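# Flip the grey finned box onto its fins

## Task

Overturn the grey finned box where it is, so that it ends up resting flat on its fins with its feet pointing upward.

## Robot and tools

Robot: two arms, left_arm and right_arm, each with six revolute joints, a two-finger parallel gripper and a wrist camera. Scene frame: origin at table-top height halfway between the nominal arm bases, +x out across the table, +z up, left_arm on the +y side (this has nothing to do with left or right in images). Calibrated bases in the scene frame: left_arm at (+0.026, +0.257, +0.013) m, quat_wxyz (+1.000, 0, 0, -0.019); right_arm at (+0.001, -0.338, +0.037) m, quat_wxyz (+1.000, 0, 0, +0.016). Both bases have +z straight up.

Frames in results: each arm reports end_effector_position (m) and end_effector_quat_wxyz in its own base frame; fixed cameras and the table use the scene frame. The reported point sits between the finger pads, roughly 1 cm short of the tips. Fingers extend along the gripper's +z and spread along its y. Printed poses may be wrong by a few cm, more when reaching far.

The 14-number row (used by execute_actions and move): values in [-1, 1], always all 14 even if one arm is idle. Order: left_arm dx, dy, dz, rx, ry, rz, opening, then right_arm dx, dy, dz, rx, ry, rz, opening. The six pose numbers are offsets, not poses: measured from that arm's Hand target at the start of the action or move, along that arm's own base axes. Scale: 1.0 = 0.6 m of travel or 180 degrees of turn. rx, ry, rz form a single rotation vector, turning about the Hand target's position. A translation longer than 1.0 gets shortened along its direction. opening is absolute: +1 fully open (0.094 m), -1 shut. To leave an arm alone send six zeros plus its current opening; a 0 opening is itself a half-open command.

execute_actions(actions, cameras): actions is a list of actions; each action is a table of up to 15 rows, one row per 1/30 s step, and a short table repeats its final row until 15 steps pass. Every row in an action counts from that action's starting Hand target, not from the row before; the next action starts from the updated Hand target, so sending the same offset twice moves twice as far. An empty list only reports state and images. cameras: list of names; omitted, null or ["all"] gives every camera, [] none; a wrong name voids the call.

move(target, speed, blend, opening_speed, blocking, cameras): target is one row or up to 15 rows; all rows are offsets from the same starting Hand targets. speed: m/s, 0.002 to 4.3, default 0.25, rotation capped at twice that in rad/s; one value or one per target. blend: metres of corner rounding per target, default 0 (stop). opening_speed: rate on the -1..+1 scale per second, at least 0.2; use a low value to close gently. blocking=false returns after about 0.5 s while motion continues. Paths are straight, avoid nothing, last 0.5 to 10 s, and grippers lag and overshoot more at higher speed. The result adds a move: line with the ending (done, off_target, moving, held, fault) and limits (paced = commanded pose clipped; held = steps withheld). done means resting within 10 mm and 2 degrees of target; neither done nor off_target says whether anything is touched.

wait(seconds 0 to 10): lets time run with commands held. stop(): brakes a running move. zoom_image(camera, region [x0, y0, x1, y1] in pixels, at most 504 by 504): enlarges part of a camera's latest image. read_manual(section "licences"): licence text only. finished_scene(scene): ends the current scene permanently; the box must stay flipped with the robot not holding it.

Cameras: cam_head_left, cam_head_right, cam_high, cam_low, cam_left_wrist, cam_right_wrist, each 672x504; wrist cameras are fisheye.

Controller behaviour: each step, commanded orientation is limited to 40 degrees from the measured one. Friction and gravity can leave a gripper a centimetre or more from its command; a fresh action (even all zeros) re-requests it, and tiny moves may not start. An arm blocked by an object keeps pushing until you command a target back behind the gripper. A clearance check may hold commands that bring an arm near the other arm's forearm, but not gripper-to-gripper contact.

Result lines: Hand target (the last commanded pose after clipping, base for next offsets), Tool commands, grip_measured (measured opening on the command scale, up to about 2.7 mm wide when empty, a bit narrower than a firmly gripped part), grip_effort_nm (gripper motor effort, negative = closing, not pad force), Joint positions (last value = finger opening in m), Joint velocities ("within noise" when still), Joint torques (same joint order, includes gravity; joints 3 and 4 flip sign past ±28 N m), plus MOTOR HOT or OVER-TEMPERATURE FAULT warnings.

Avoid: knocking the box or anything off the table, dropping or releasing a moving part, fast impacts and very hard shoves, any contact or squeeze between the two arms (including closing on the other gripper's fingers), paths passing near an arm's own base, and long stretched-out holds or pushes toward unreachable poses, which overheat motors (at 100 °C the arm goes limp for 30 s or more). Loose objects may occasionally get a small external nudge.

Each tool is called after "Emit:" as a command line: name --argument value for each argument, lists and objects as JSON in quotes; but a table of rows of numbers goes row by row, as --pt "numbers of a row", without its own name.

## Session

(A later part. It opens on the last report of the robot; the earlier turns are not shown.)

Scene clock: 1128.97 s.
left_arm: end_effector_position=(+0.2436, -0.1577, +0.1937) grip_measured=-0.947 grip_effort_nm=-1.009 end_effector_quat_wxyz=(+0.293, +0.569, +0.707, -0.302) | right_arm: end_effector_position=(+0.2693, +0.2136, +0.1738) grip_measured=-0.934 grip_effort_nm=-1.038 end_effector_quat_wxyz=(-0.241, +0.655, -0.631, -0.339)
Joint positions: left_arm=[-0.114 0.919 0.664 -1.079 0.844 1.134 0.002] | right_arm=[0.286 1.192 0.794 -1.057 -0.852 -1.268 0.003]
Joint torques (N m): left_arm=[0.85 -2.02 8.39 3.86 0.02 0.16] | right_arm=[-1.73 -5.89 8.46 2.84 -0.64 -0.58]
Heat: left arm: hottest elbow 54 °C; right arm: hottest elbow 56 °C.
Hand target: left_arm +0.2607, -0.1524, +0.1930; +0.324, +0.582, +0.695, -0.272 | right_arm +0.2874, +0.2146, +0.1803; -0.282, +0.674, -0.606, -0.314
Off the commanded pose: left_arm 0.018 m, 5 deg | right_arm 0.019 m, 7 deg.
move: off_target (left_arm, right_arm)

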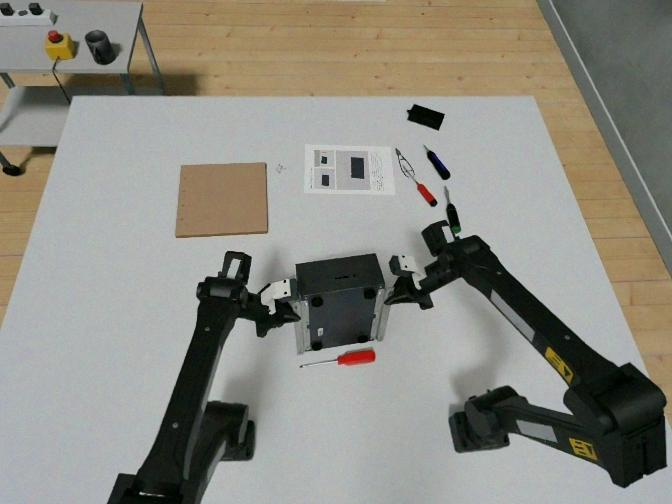

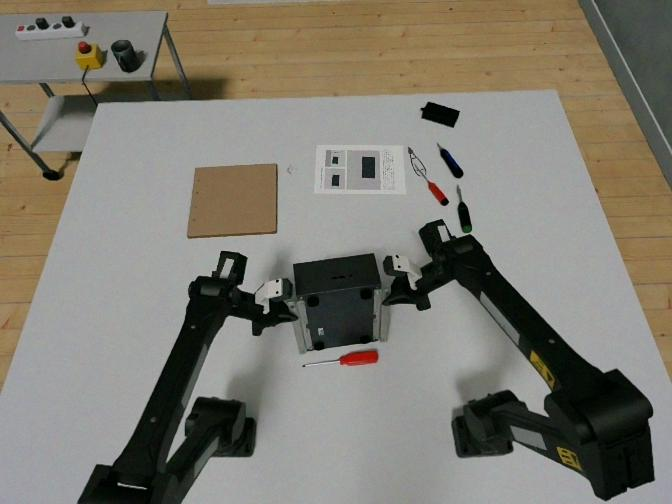

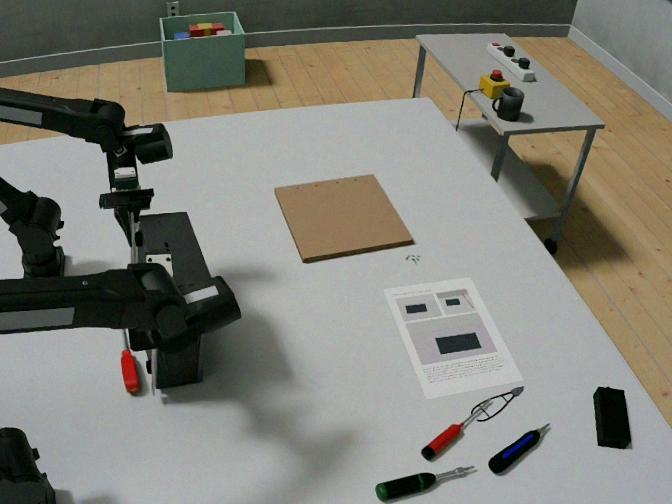

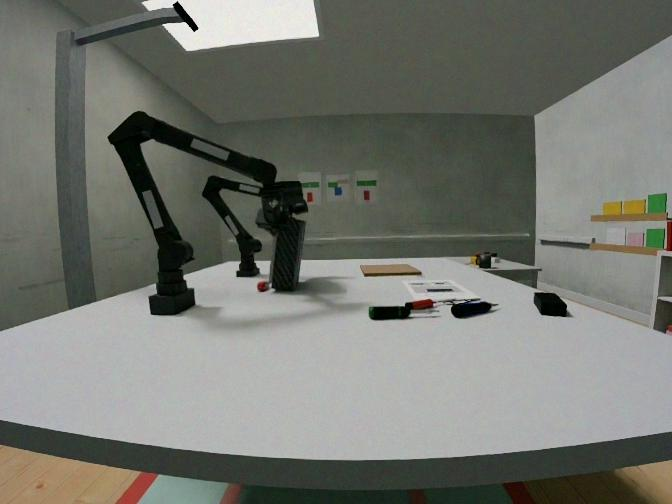

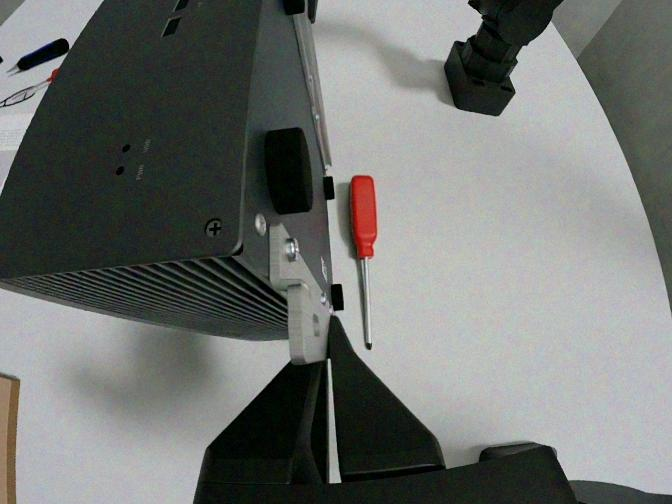

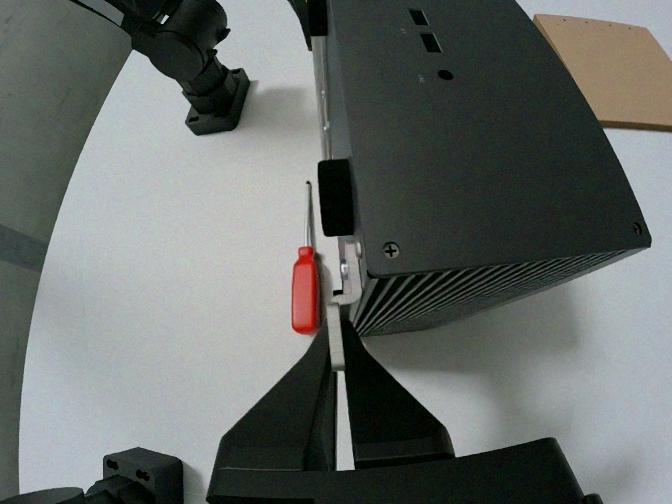

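Emit:
move --pt "0.04 0 0 0 0 0 -1 0.04 0 0 0 0 0 -1" --pt "0.04 0 -0.09 0 0 0 -1 0.04 0 -0.09 0 0 0 -1" --speed 0.05 --cameras '["cam_head_left","cam_low","cam_left_wrist","cam_right_wrist"]'

Emit:
zoom_image --camera "cam_low" --region '[260, 170, 380, 300]'

Scene clock: 1140.40 s.
left_arm: end_effector_position=(+0.2773, -0.1548, +0.1796) grip_measured=-0.947 grip_effort_nm=-1.013 end_effector_quat_wxyz=(+0.347, +0.578, +0.685, -0.277) | right_arm: end_effector_position=(+0.3055, +0.2153, +0.1660) grip_measured=-0.930 grip_effort_nm=-1.038 end_effector_quat_wxyz=(-0.298, +0.665, -0.606, -0.319)
Joint positions: left_arm=[-0.08 0.979 0.633 -0.879 0.872 1.158 0.002] | right_arm=[0.251 1.25 0.799 -0.905 -0.885 -1.312 0.003]
Joint torques (N m): left_arm=[-0.67 3.19 5.59 3.45 -0.84 0.12] | right_arm=[-0.67 -0.15 4.85 3.02 0.42 -0.48]
Heat: left arm: hottest elbow 52 °C; right arm: hottest elbow 53 °C.
Hand target: left_arm +0.2847, -0.1524, +0.1390; +0.324, +0.582, +0.695, -0.272 | right_arm +0.3114, +0.2145, +0.1264; -0.282, +0.674, -0.606, -0.314
Off the commanded pose: left_arm 0.041 m, 3 deg | right_arm 0.040 m, 2 deg.
move: off_target (left_arm, right_arm)

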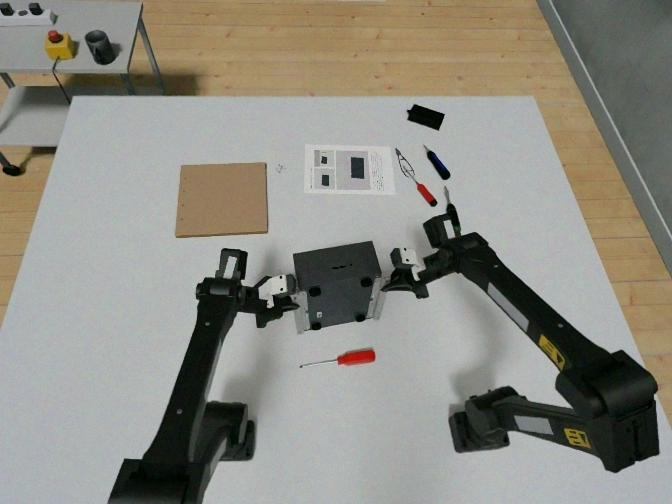

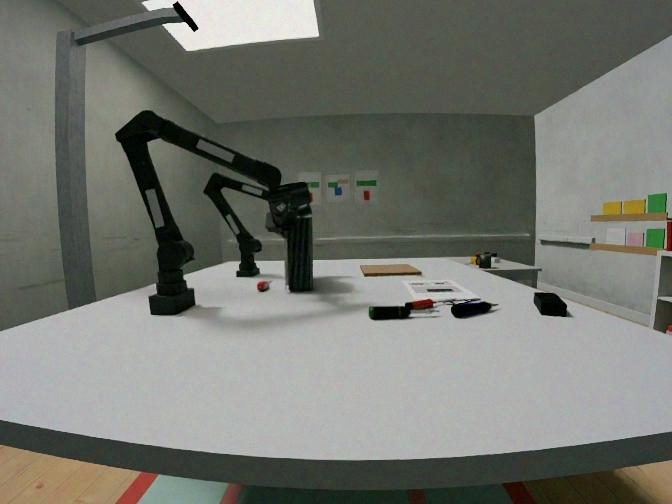

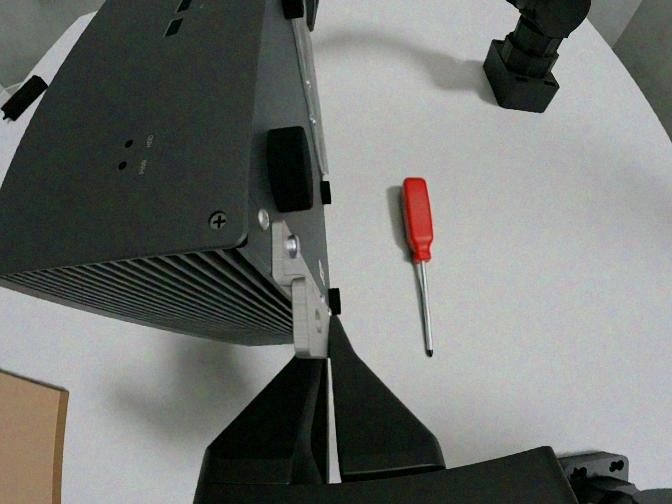

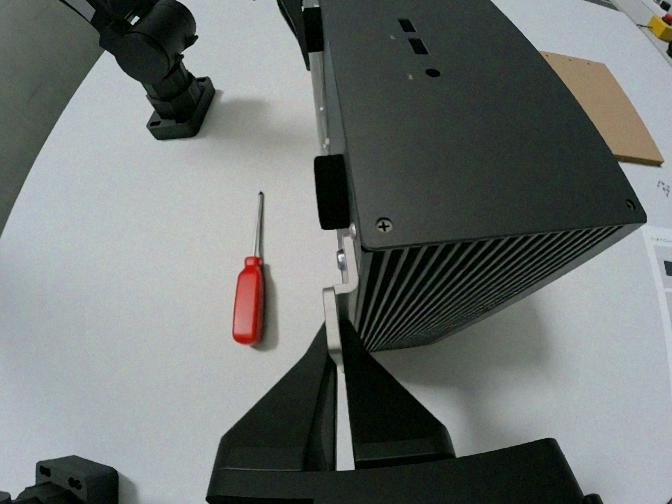

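Scaled by 3.877.

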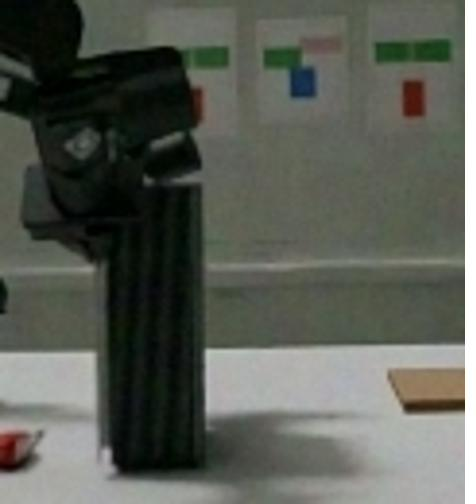

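Emit:
move --pt "0 0 0.067 0 0 0 -1 0 0 0.067 0 0 0 -1" --pt "0 0 0.067 0 0 0 0.3 0 0 0.067 0 0 0 0.3" --pt "0 0.133 0.167 0 0 0 0.3 0 -0.133 0.167 0 0 0 0.3" --speed 0.08 --cameras '["cam_head_left","cam_low"]'

Emit:
move --pt "0.033 0.05 0.033 -0.0915 0.376 0.355 -0.98 0.033 -0.05 0.033 0.003 0.391 -0.385 -0.98" --pt "0.039 -0.081 -0.009 -0.0915 0.376 0.355 -0.98 0.049 0.092 -0.041 0.003 0.391 -0.385 -0.98" --speed 0.2

Emit:
zoom_image --camera "cam_low" --region '[260, 170, 380, 300]'

Emit:
zoom_image --camera "cam_head_left" --region '[240, 200, 440, 380]'

Scene clock: 1165.23 s.
left_arm: end_effector_position=(+0.2722, -0.0776, +0.2269) grip_measured=+0.297 grip_effort_nm=0.159 end_effector_quat_wxyz=(+0.315, +0.578, +0.698, -0.280) | right_arm: end_effector_position=(+0.2974, +0.1389, +0.2094) grip_measured=+0.298 grip_effort_nm=0.076 end_effector_quat_wxyz=(-0.265, +0.669, -0.610, -0.331)
Joint positions: left_arm=[0.206 1.042 0.83 -1.424 0.868 1.62 0.061] | right_arm=[0.028 1.248 0.932 -1.406 -0.866 -1.705 0.061]
Joint torques (N m): left_arm=[0.15 -2.2 11.64 0.03 0.76 -0.03] | right_arm=[-1.49 -6.95 10.63 -0.12 -0.7 -0.09]
Heat: left arm: hottest elbow 49 °C; right arm: hottest elbow 48 °C.
Hand target: left_arm +0.2847, -0.0726, +0.2392; +0.324, +0.582, +0.695, -0.272 | right_arm +0.3114, +0.1347, +0.2266; -0.282, +0.674, -0.606, -0.314
Off the commanded pose: left_arm 0.018 m, 2 deg | right_arm 0.023 m, 3 deg.
move: off_target (left_arm, right_arm)

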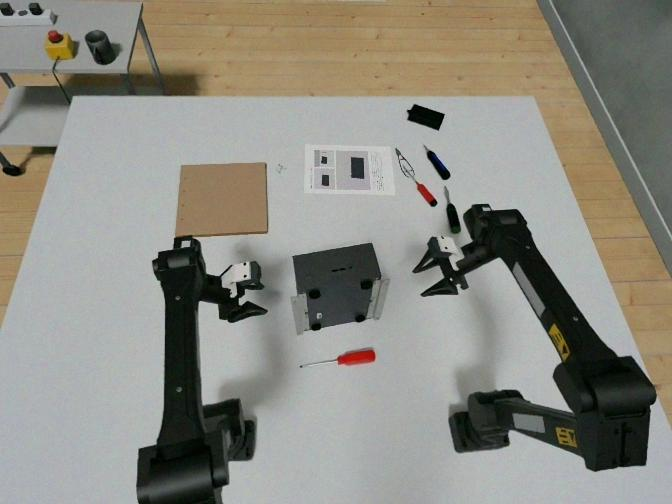

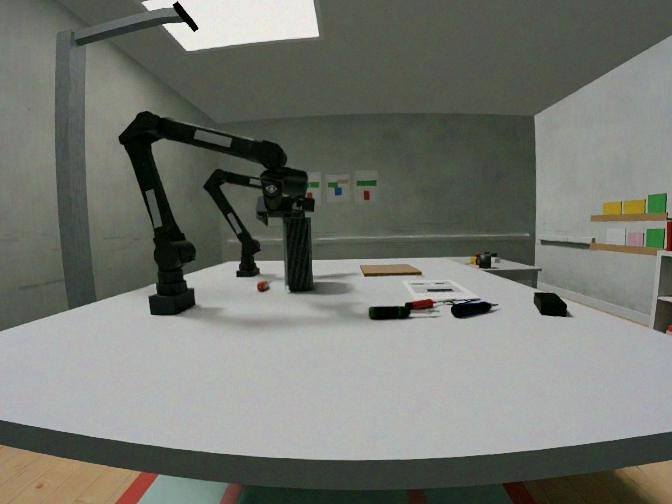

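Scene clock: 1171.27 s.
left_arm: end_effector_position=(+0.3095, -0.1184, +0.2314) grip_measured=-0.976 grip_effort_nm=-0.203 end_effector_quat_wxyz=(+0.058, -0.137, +0.896, -0.418) | right_arm: end_effector_position=(+0.3398, +0.1847, +0.2022) grip_measured=-0.974 grip_effort_nm=-0.354 end_effector_quat_wxyz=(+0.026, +0.059, +0.905, +0.421)
Joint positions: left_arm=[0.03 1.004 0.81 -1.081 0.833 -0.404 0.001] | right_arm=[0.167 1.185 0.854 -0.908 -0.822 0.444 0.001]
Joint torques (N m): left_arm=[-1.67 -4.78 8.44 1.69 0.44 -0.28] | right_arm=[0.67 -6.18 8.05 1.55 -0.4 -0.06]
Heat: left arm: hottest elbow 49 °C; right arm: hottest elbow 49 °C.
Hand target: left_arm +0.3081, -0.1212, +0.2338; +0.064, -0.134, +0.896, -0.419 | right_arm +0.3408, +0.1900, +0.2020; +0.026, +0.055, +0.905, +0.421
Off the commanded pose: left_arm 0.004 m, 1 deg | right_arm 0.005 m, 0 deg.
move: done

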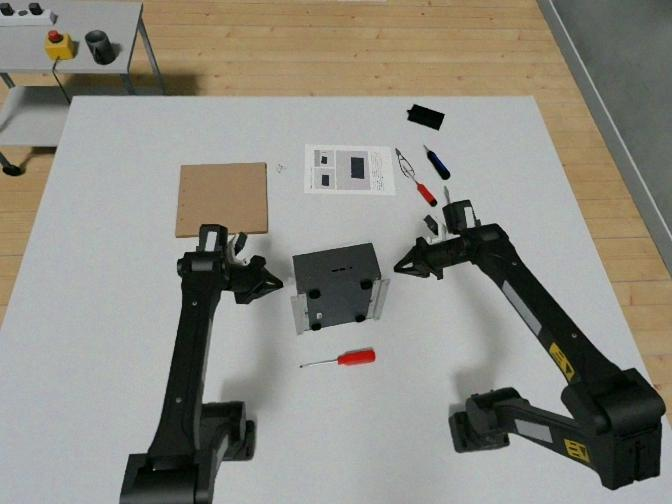

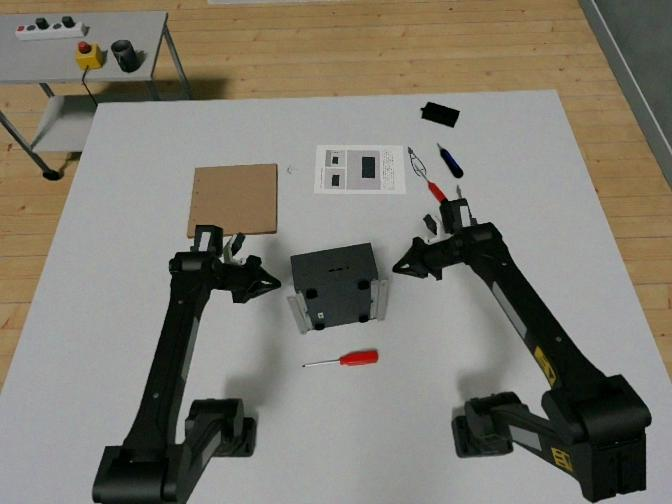

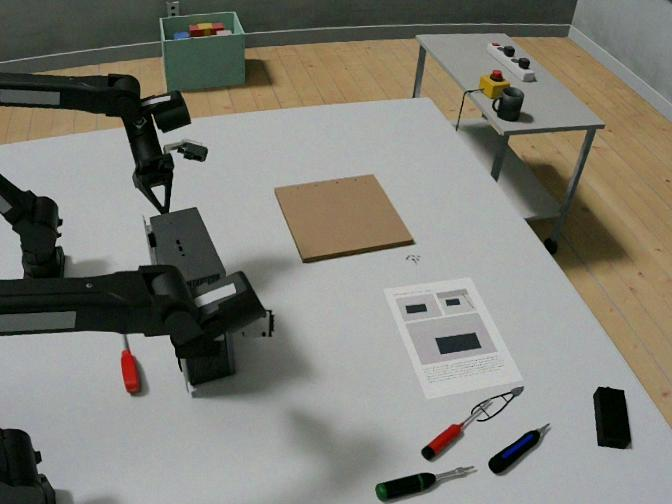

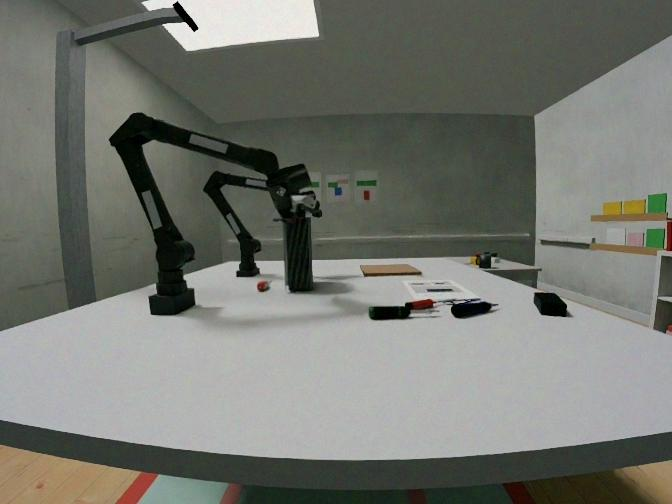

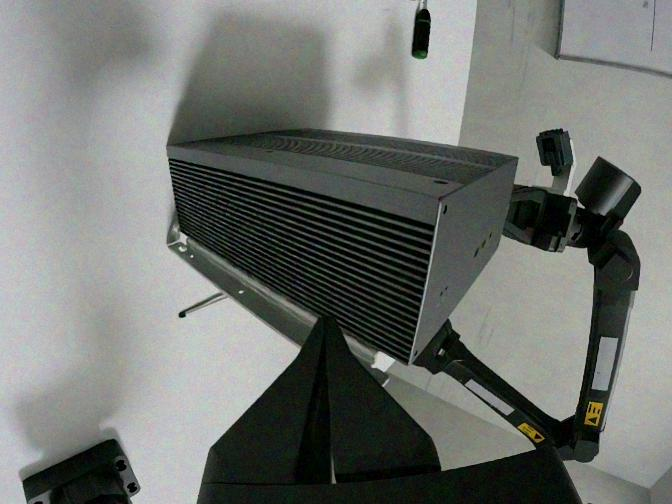

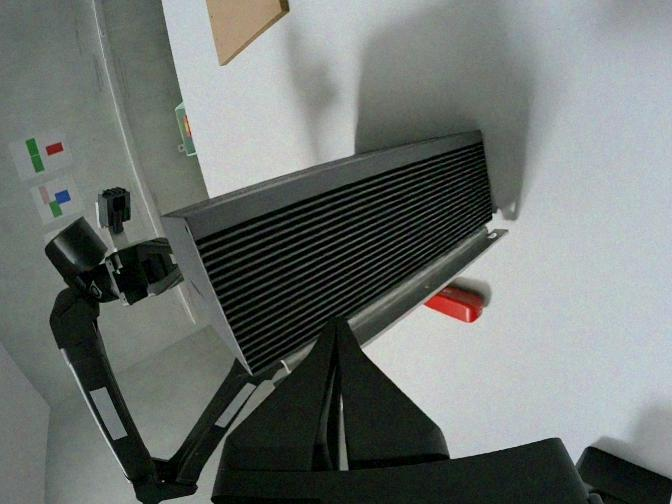

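Scaled by 3.877.

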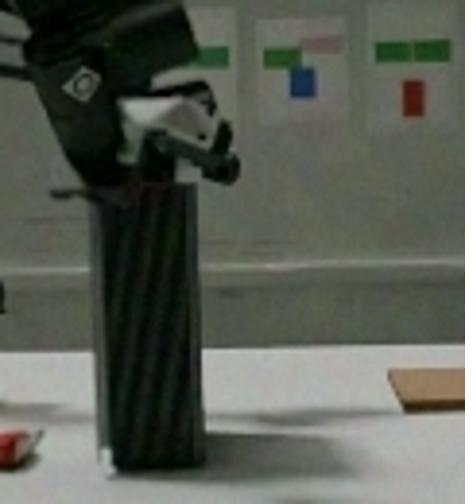

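Scaled by 2.520.

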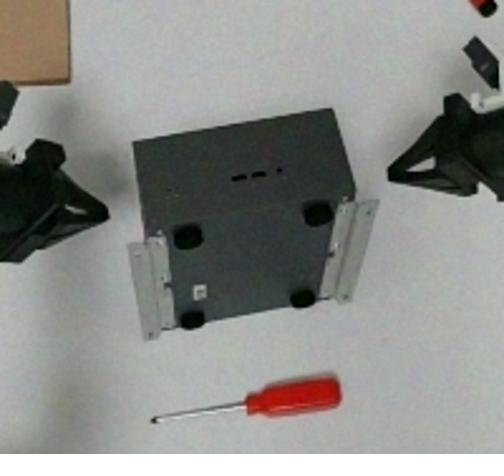

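Emit:
move --target '[0.012,-0.052,-0.043,0,0,0,-0.98,0.006,0.056,-0.043,0,0,0,-0.98]' --speed 0.06 --cameras '["cam_head_left","cam_low","cam_left_wrist","cam_right_wrist"]'

Emit:
zoom_image --camera "cam_head_left" --region '[240, 200, 440, 380]'

Scene clock: 1179.47 s.
left_arm: end_effector_position=(+0.3148, -0.1493, +0.2120) grip_measured=-0.976 grip_effort_nm=-0.203 end_effector_quat_wxyz=(+0.068, -0.132, +0.896, -0.419) | right_arm: end_effector_position=(+0.3433, +0.2181, +0.1776) grip_measured=-0.974 grip_effort_nm=-0.354 end_effector_quat_wxyz=(+0.027, +0.058, +0.905, +0.421)
Joint positions: left_arm=[-0.083 1.004 0.746 -0.885 0.792 -0.557 0.001] | right_arm=[0.264 1.227 0.811 -0.729 -0.786 0.57 0.001]
Joint torques (N m): left_arm=[-1.73 -3.19 8.5 1.91 0.35 -0.23] | right_arm=[0.67 -5.77 8.09 1.69 -0.36 -0.03]
Heat: left arm: hottest elbow 48 °C; right arm: hottest elbow 48 °C.
Hand target: left_arm +0.3154, -0.1523, +0.2080; +0.064, -0.134, +0.896, -0.419 | right_arm +0.3444, +0.2235, +0.1762; +0.026, +0.055, +0.905, +0.421
Off the commanded pose: left_arm 0.005 m, 1 deg | right_arm 0.006 m, 0 deg.
move: done

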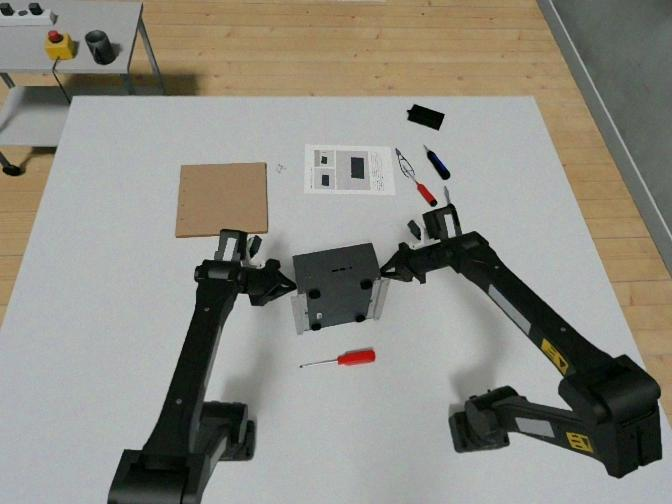

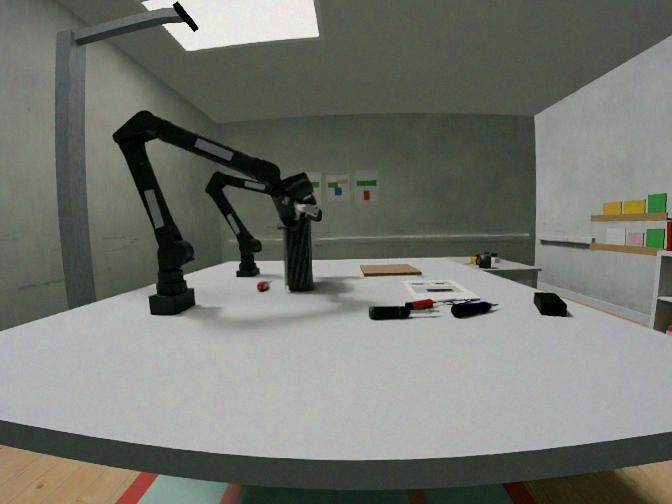

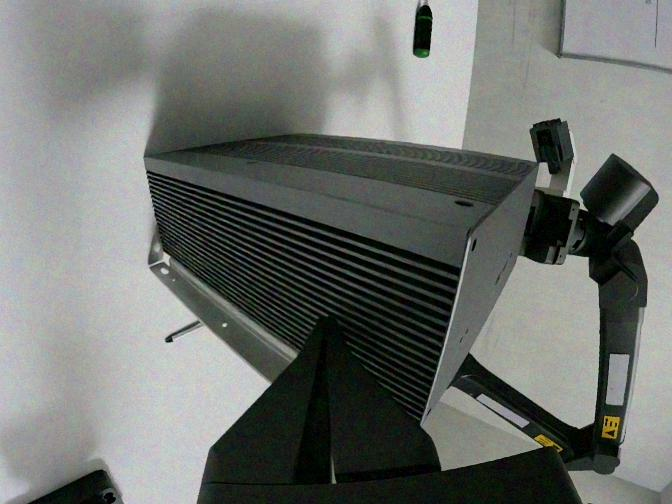

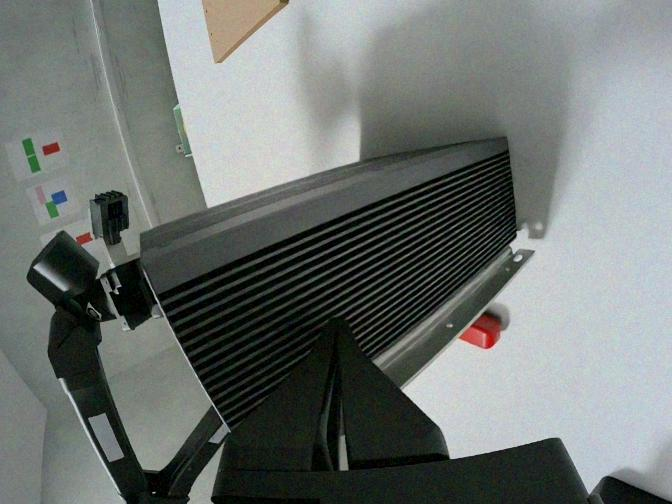

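Scaled by 2.520.

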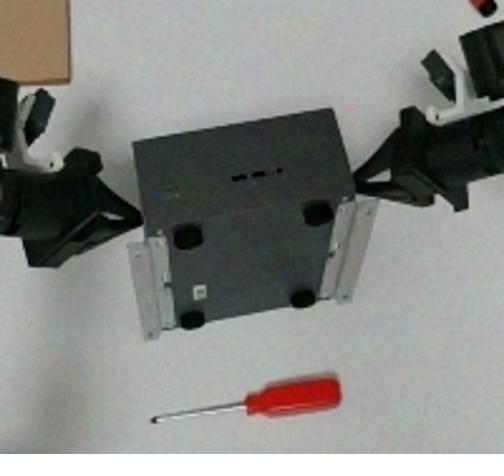

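Emit:
move --pt "0.023 -0.132 0 0 0 0 -0.98 -0.013 0.133 0 0 0 0 -0.98" --pt "0.212 -0.098 0.05 0 0 0 -0.98 0.177 0.153 0.05 0 0 0 -0.98" --pt "0.31 -0.081 0.042 0 0 0 -0.98 0.277 0.163 0.042 0 0 0 -0.98" --pt "0.385 -0.068 0.008 0 0 0 -0.98 0.352 0.172 0.008 0 0 0 -0.98" --speed 0.05 --blend '[0.005,0.02,0.02,0]' --cameras '["cam_low","cam_left_wrist","cam_right_wrist"]'

Scene clock: 1202.80 s.
left_arm: end_effector_position=(+0.5166, -0.1271, +0.1589) grip_measured=-0.976 grip_effort_nm=-0.173 end_effector_quat_wxyz=(+0.036, -0.209, +0.903, -0.373) | right_arm: end_effector_position=(+0.5646, +0.2436, +0.1321) grip_measured=-0.974 grip_effort_nm=-0.320 end_effector_quat_wxyz=(+0.029, +0.131, +0.915, +0.380)
Joint positions: left_arm=[-0.028 1.613 1.2 -0.836 0.712 -0.602 0.001] | right_arm=[0.23 1.809 1.375 -0.732 -0.688 0.661 0.001]
Joint torques (N m): left_arm=[-9.23 -13.16 16.13 2.32 3.22 -0.21] | right_arm=[8.82 -17.61 12.88 0.83 -3.31 -0.04]
Heat: left arm: hottest elbow 50 °C; right arm: hottest elbow 47 °C.
Hand target: left_arm +0.5464, -0.1932, +0.2128; +0.064, -0.134, +0.896, -0.419 | right_arm +0.5555, +0.3268, +0.1810; +0.026, +0.055, +0.905, +0.421
Off the commanded pose: left_arm 0.090 m, 11 deg | right_arm 0.097 m, 10 deg.
move: off_target (left_arm, right_arm)

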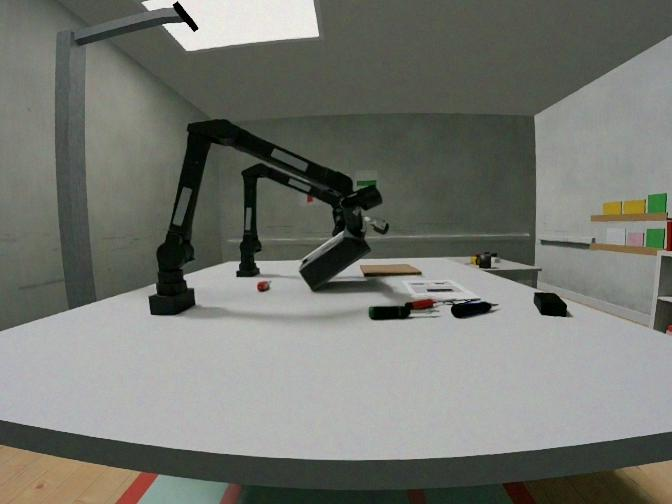

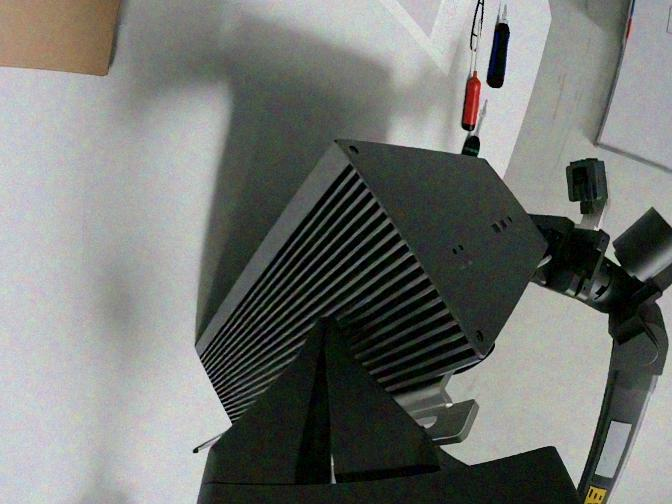

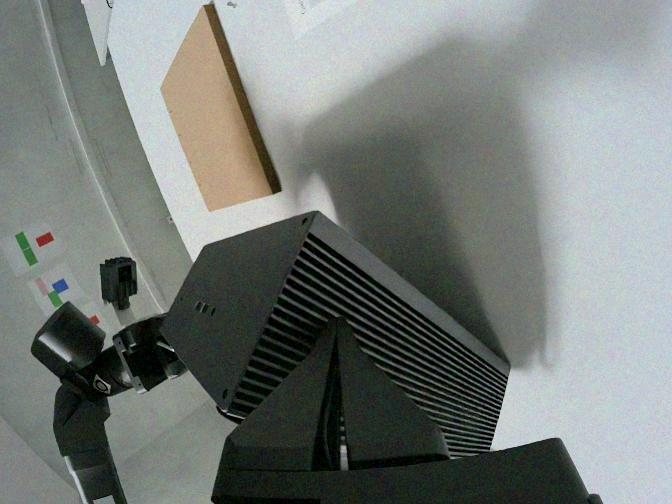

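Emit:
move --pt "0.09 0.016 -0.067 0 0 0 -0.98 0.092 0.01 -0.067 0 0 0 -0.98" --pt "0.135 0.024 -0.155 0 0 0 -0.98 0.138 0.014 -0.155 0 0 0 -0.98" --speed 0.04 --blend 0.015 --cameras '["cam_low","cam_left_wrist","cam_right_wrist"]'

Emit:
zoom_image --camera "cam_low" --region '[270, 200, 410, 310]'

Scene clock: 1213.47 s.
left_arm: end_effector_position=(+0.5908, -0.1147, +0.0636) grip_measured=-0.976 grip_effort_nm=-0.168 end_effector_quat_wxyz=(+0.027, -0.203, +0.903, -0.378) | right_arm: end_effector_position=(+0.6322, +0.2504, +0.0303) grip_measured=-0.974 grip_effort_nm=-0.320 end_effector_quat_wxyz=(+0.008, +0.129, +0.916, +0.379)
Joint positions: left_arm=[0.002 1.917 1.347 -0.725 0.736 -0.548 0.001] | right_arm=[0.212 2.112 1.568 -0.683 -0.713 0.621 0.001]
Joint torques (N m): left_arm=[-8.47 -18.43 14.87 2.28 2.92 -0.25] | right_arm=[7.94 -22.12 12.53 1.81 -2.95 -0.02]
Heat: left arm: hottest elbow 54 °C; right arm: hottest elbow 50 °C.
Hand target: left_arm +0.6274, -0.1787, +0.1197; +0.064, -0.134, +0.896, -0.419 | right_arm +0.6385, +0.3351, +0.0880; +0.026, +0.055, +0.905, +0.421
Off the commanded pose: left_arm 0.093 m, 10 deg | right_arm 0.103 m, 10 deg.
move: off_target (left_arm, right_arm)

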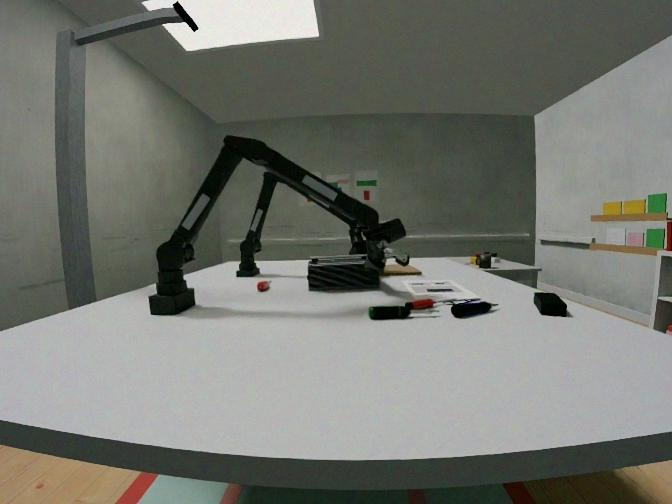

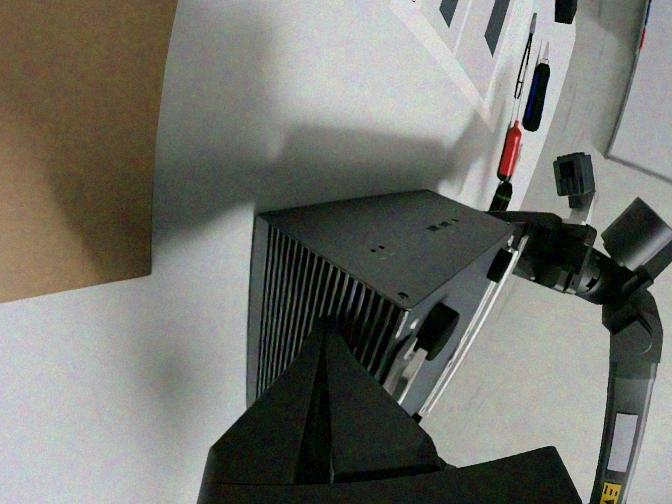

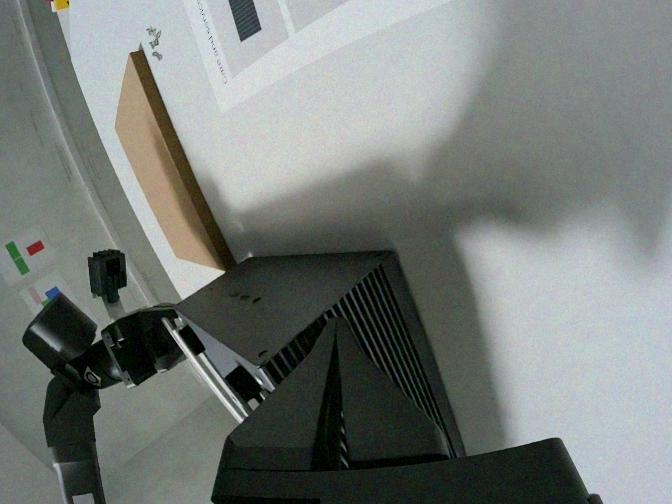

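Scaled by 3.600.

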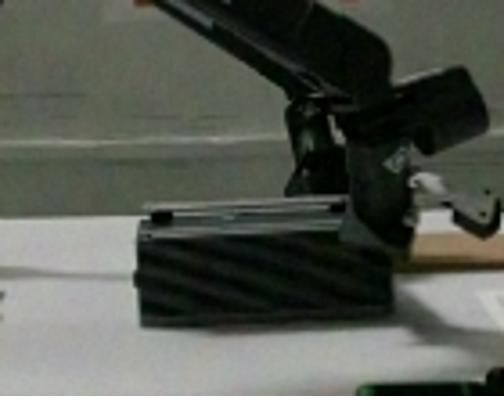

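Emit:
move --pt "-0.18 -0.031 0 0 0 0 -0.98 -0.182 -0.019 0 0 0 0 -0.98" --speed 0.05 --cameras '["cam_low","cam_head_left","cam_right_wrist"]'

Scene clock: 1222.57 s.
left_arm: end_effector_position=(+0.5146, -0.1301, +0.0628) grip_measured=-0.977 grip_effort_nm=-0.159 end_effector_quat_wxyz=(+0.042, -0.196, +0.903, -0.380) | right_arm: end_effector_position=(+0.5443, +0.2369, +0.0326) grip_measured=-0.974 grip_effort_nm=-0.315 end_effector_quat_wxyz=(+0.019, +0.127, +0.915, +0.383)
Joint positions: left_arm=[-0.031 1.741 1.069 -0.566 0.723 -0.585 0.001] | right_arm=[0.222 1.91 1.223 -0.504 -0.708 0.639 0.001]
Joint torques (N m): left_arm=[-9.93 -19.14 9.42 2.35 2.6 -0.53] | right_arm=[9.99 -21.25 8.35 1.89 -2.53 0.22]
Heat: left arm: hottest elbow 55 °C; right arm: hottest elbow 50 °C.
Hand target: left_arm +0.5193, -0.1973, +0.1198; +0.064, -0.134, +0.896, -0.419 | right_arm +0.5292, +0.3238, +0.0881; +0.026, +0.055, +0.905, +0.421
Off the commanded pose: left_arm 0.088 m, 9 deg | right_arm 0.104 m, 9 deg.
move: off_target (left_arm, right_arm)
Images, in order (width x height): cam_head_left 672x504, cam_low 672x504, cam_right_wrist 672x504.

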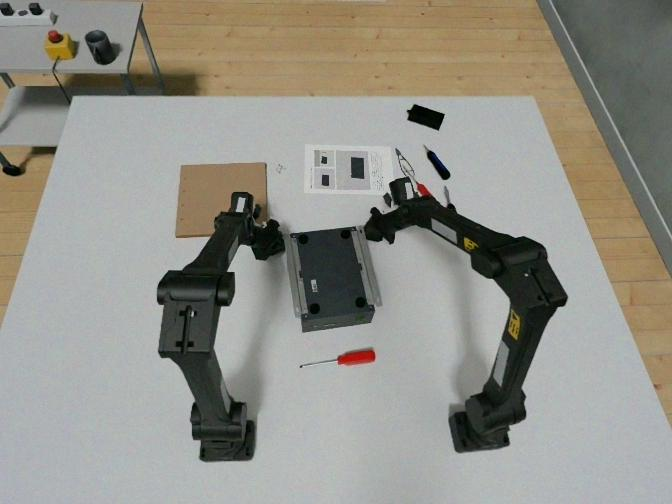

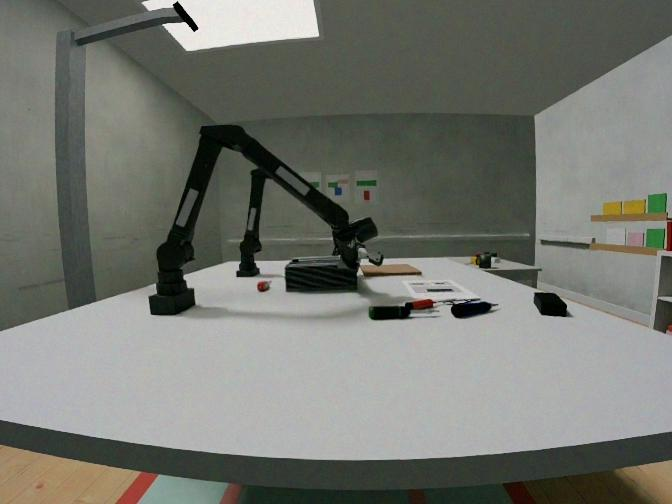

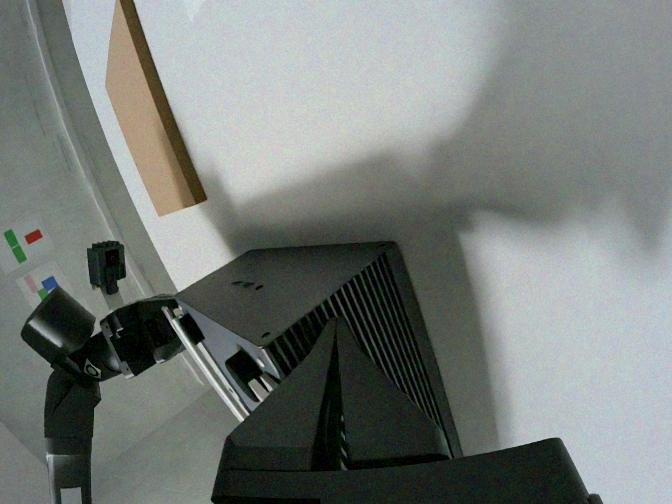

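Emit:
move --target '[-0.01,0,-0.1,0,0,0,-0.98,-0.01,0,-0.1,0,0,0,-0.98]' --speed 0.03 --cameras '["cam_low","cam_right_wrist"]'

Emit:
zoom_image --camera "cam_low" --region '[250, 220, 390, 310]'

Scene clock: 1230.27 s.
left_arm: end_effector_position=(+0.5122, -0.1314, +0.0586) grip_measured=-0.977 grip_effort_nm=-0.164 end_effector_quat_wxyz=(+0.077, -0.181, +0.897, -0.395) | right_arm: end_effector_position=(+0.5419, +0.2376, +0.0278) grip_measured=-0.974 grip_effort_nm=-0.310 end_effector_quat_wxyz=(+0.048, +0.114, +0.909, +0.399)
Joint positions: left_arm=[-0.03 1.724 1.005 -0.432 0.737 -0.592 0.001] | right_arm=[0.222 1.9 1.165 -0.383 -0.717 0.644 0.001]
Joint torques (N m): left_arm=[-10.46 -11.16 8.34 3.56 1.78 -0.46] | right_arm=[10.7 -13.63 7.91 2.95 -1.78 0.2]
Heat: left arm: hottest elbow 53 °C; right arm: hottest elbow 50 °C.
Hand target: left_arm +0.5135, -0.1973, +0.0599; +0.064, -0.134, +0.896, -0.419 | right_arm +0.5232, +0.3238, +0.0280; +0.026, +0.055, +0.905, +0.421
Off the commanded pose: left_arm 0.066 m, 6 deg | right_arm 0.088 m, 8 deg.
move: off_target (left_arm, right_arm)

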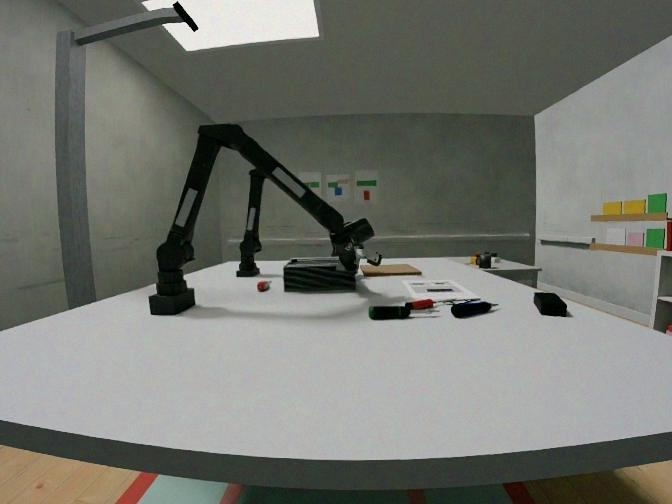

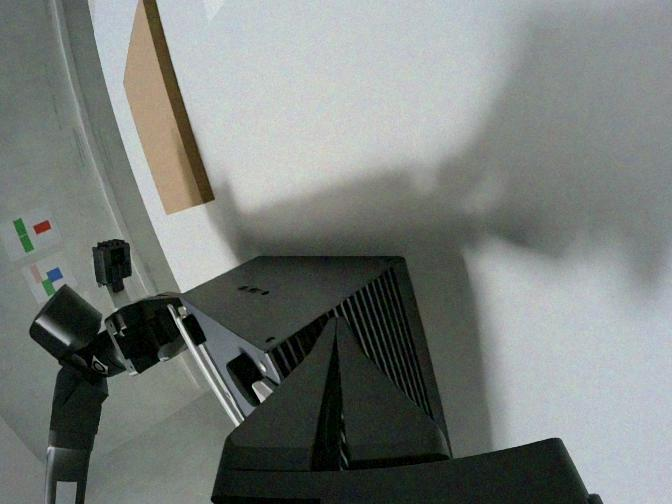

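Scaled by 3.600.

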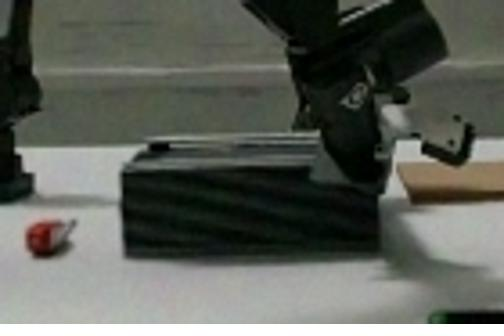

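Emit:
move --pt "-0.035 0.19 0.01 0 0 0 -0.98 0.024 -0.23 0.01 0 0 0 -0.98" --pt "-0.035 0.3 0.13 0 0 0 -0.98 0.024 -0.33 0.13 0 0 0 -0.98" --speed 0.08

Emit:
zoom_image --camera "cam_low" --region '[250, 220, 390, 310]'

Scene clock: 1239.10 s.
left_arm: end_effector_position=(+0.4788, -0.0239, +0.1183) grip_measured=-0.977 grip_effort_nm=-0.164 end_effector_quat_wxyz=(+0.040, -0.146, +0.895, -0.420) | right_arm: end_effector_position=(+0.5202, +0.1316, +0.0852) grip_measured=-0.974 grip_effort_nm=-0.315 end_effector_quat_wxyz=(+0.001, +0.064, +0.906, +0.418)
Joint positions: left_arm=[0.229 1.673 1.13 -0.995 0.869 -0.11 0.001] | right_arm=[0.003 1.829 1.251 -0.904 -0.86 0.184 0.001]
Joint torques (N m): left_arm=[-0.15 -13.74 10.5 0.38 0.71 0.03] | right_arm=[-1.44 -16.09 9.8 0.57 -0.76 -0.18]
Heat: left arm: hottest elbow 52 °C; right arm: hottest elbow 49 °C.
Hand target: left_arm +0.4924, -0.0173, +0.1378; +0.064, -0.134, +0.896, -0.419 | right_arm +0.5376, +0.1258, +0.1061; +0.026, +0.055, +0.905, +0.421
Off the commanded pose: left_arm 0.025 m, 3 deg | right_arm 0.028 m, 3 deg.
move: off_target (left_arm, right_arm)

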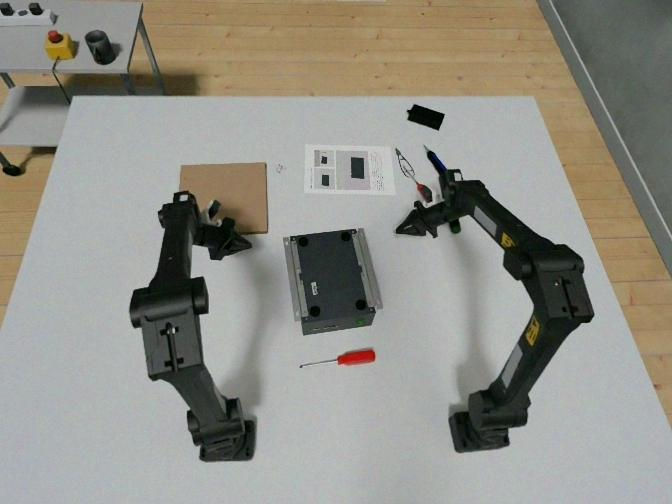

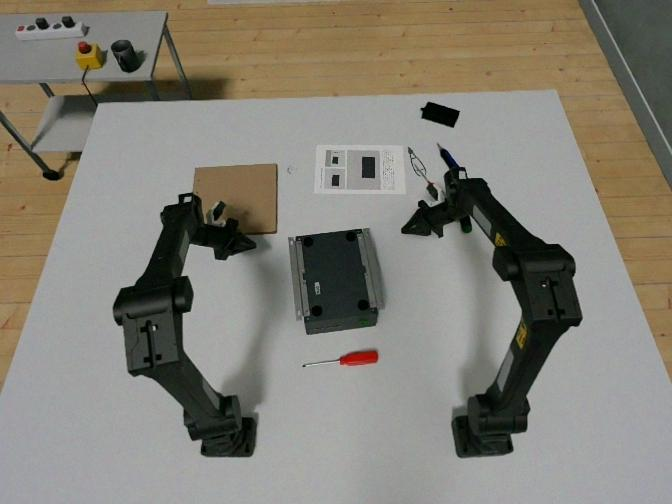

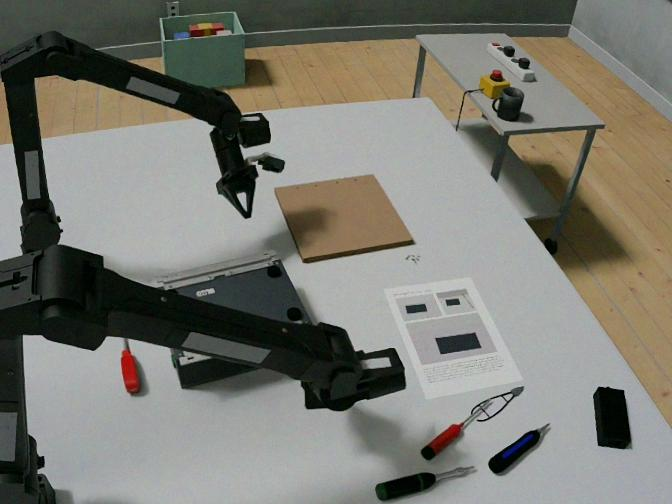

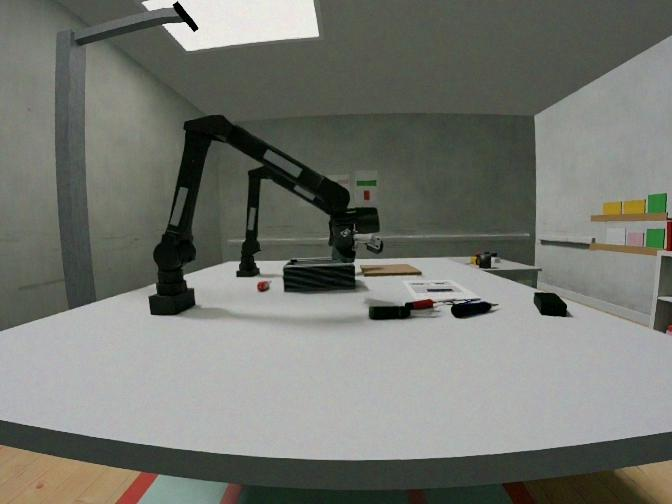

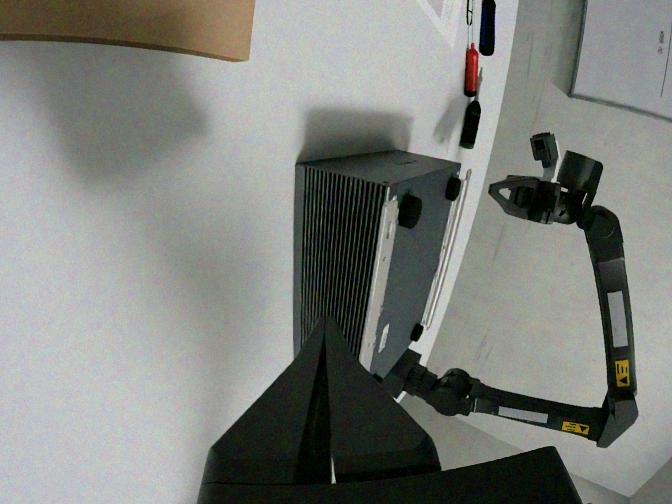

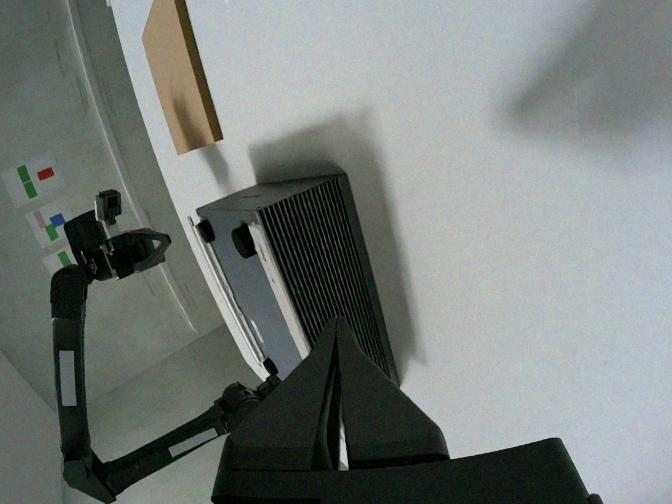

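Scaled by 3.600.

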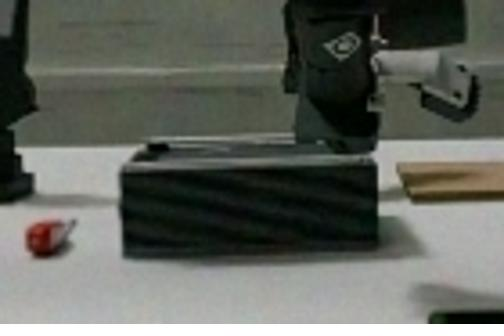

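Emit:
finished_scene --scene 1

The scene is finished: the task was done.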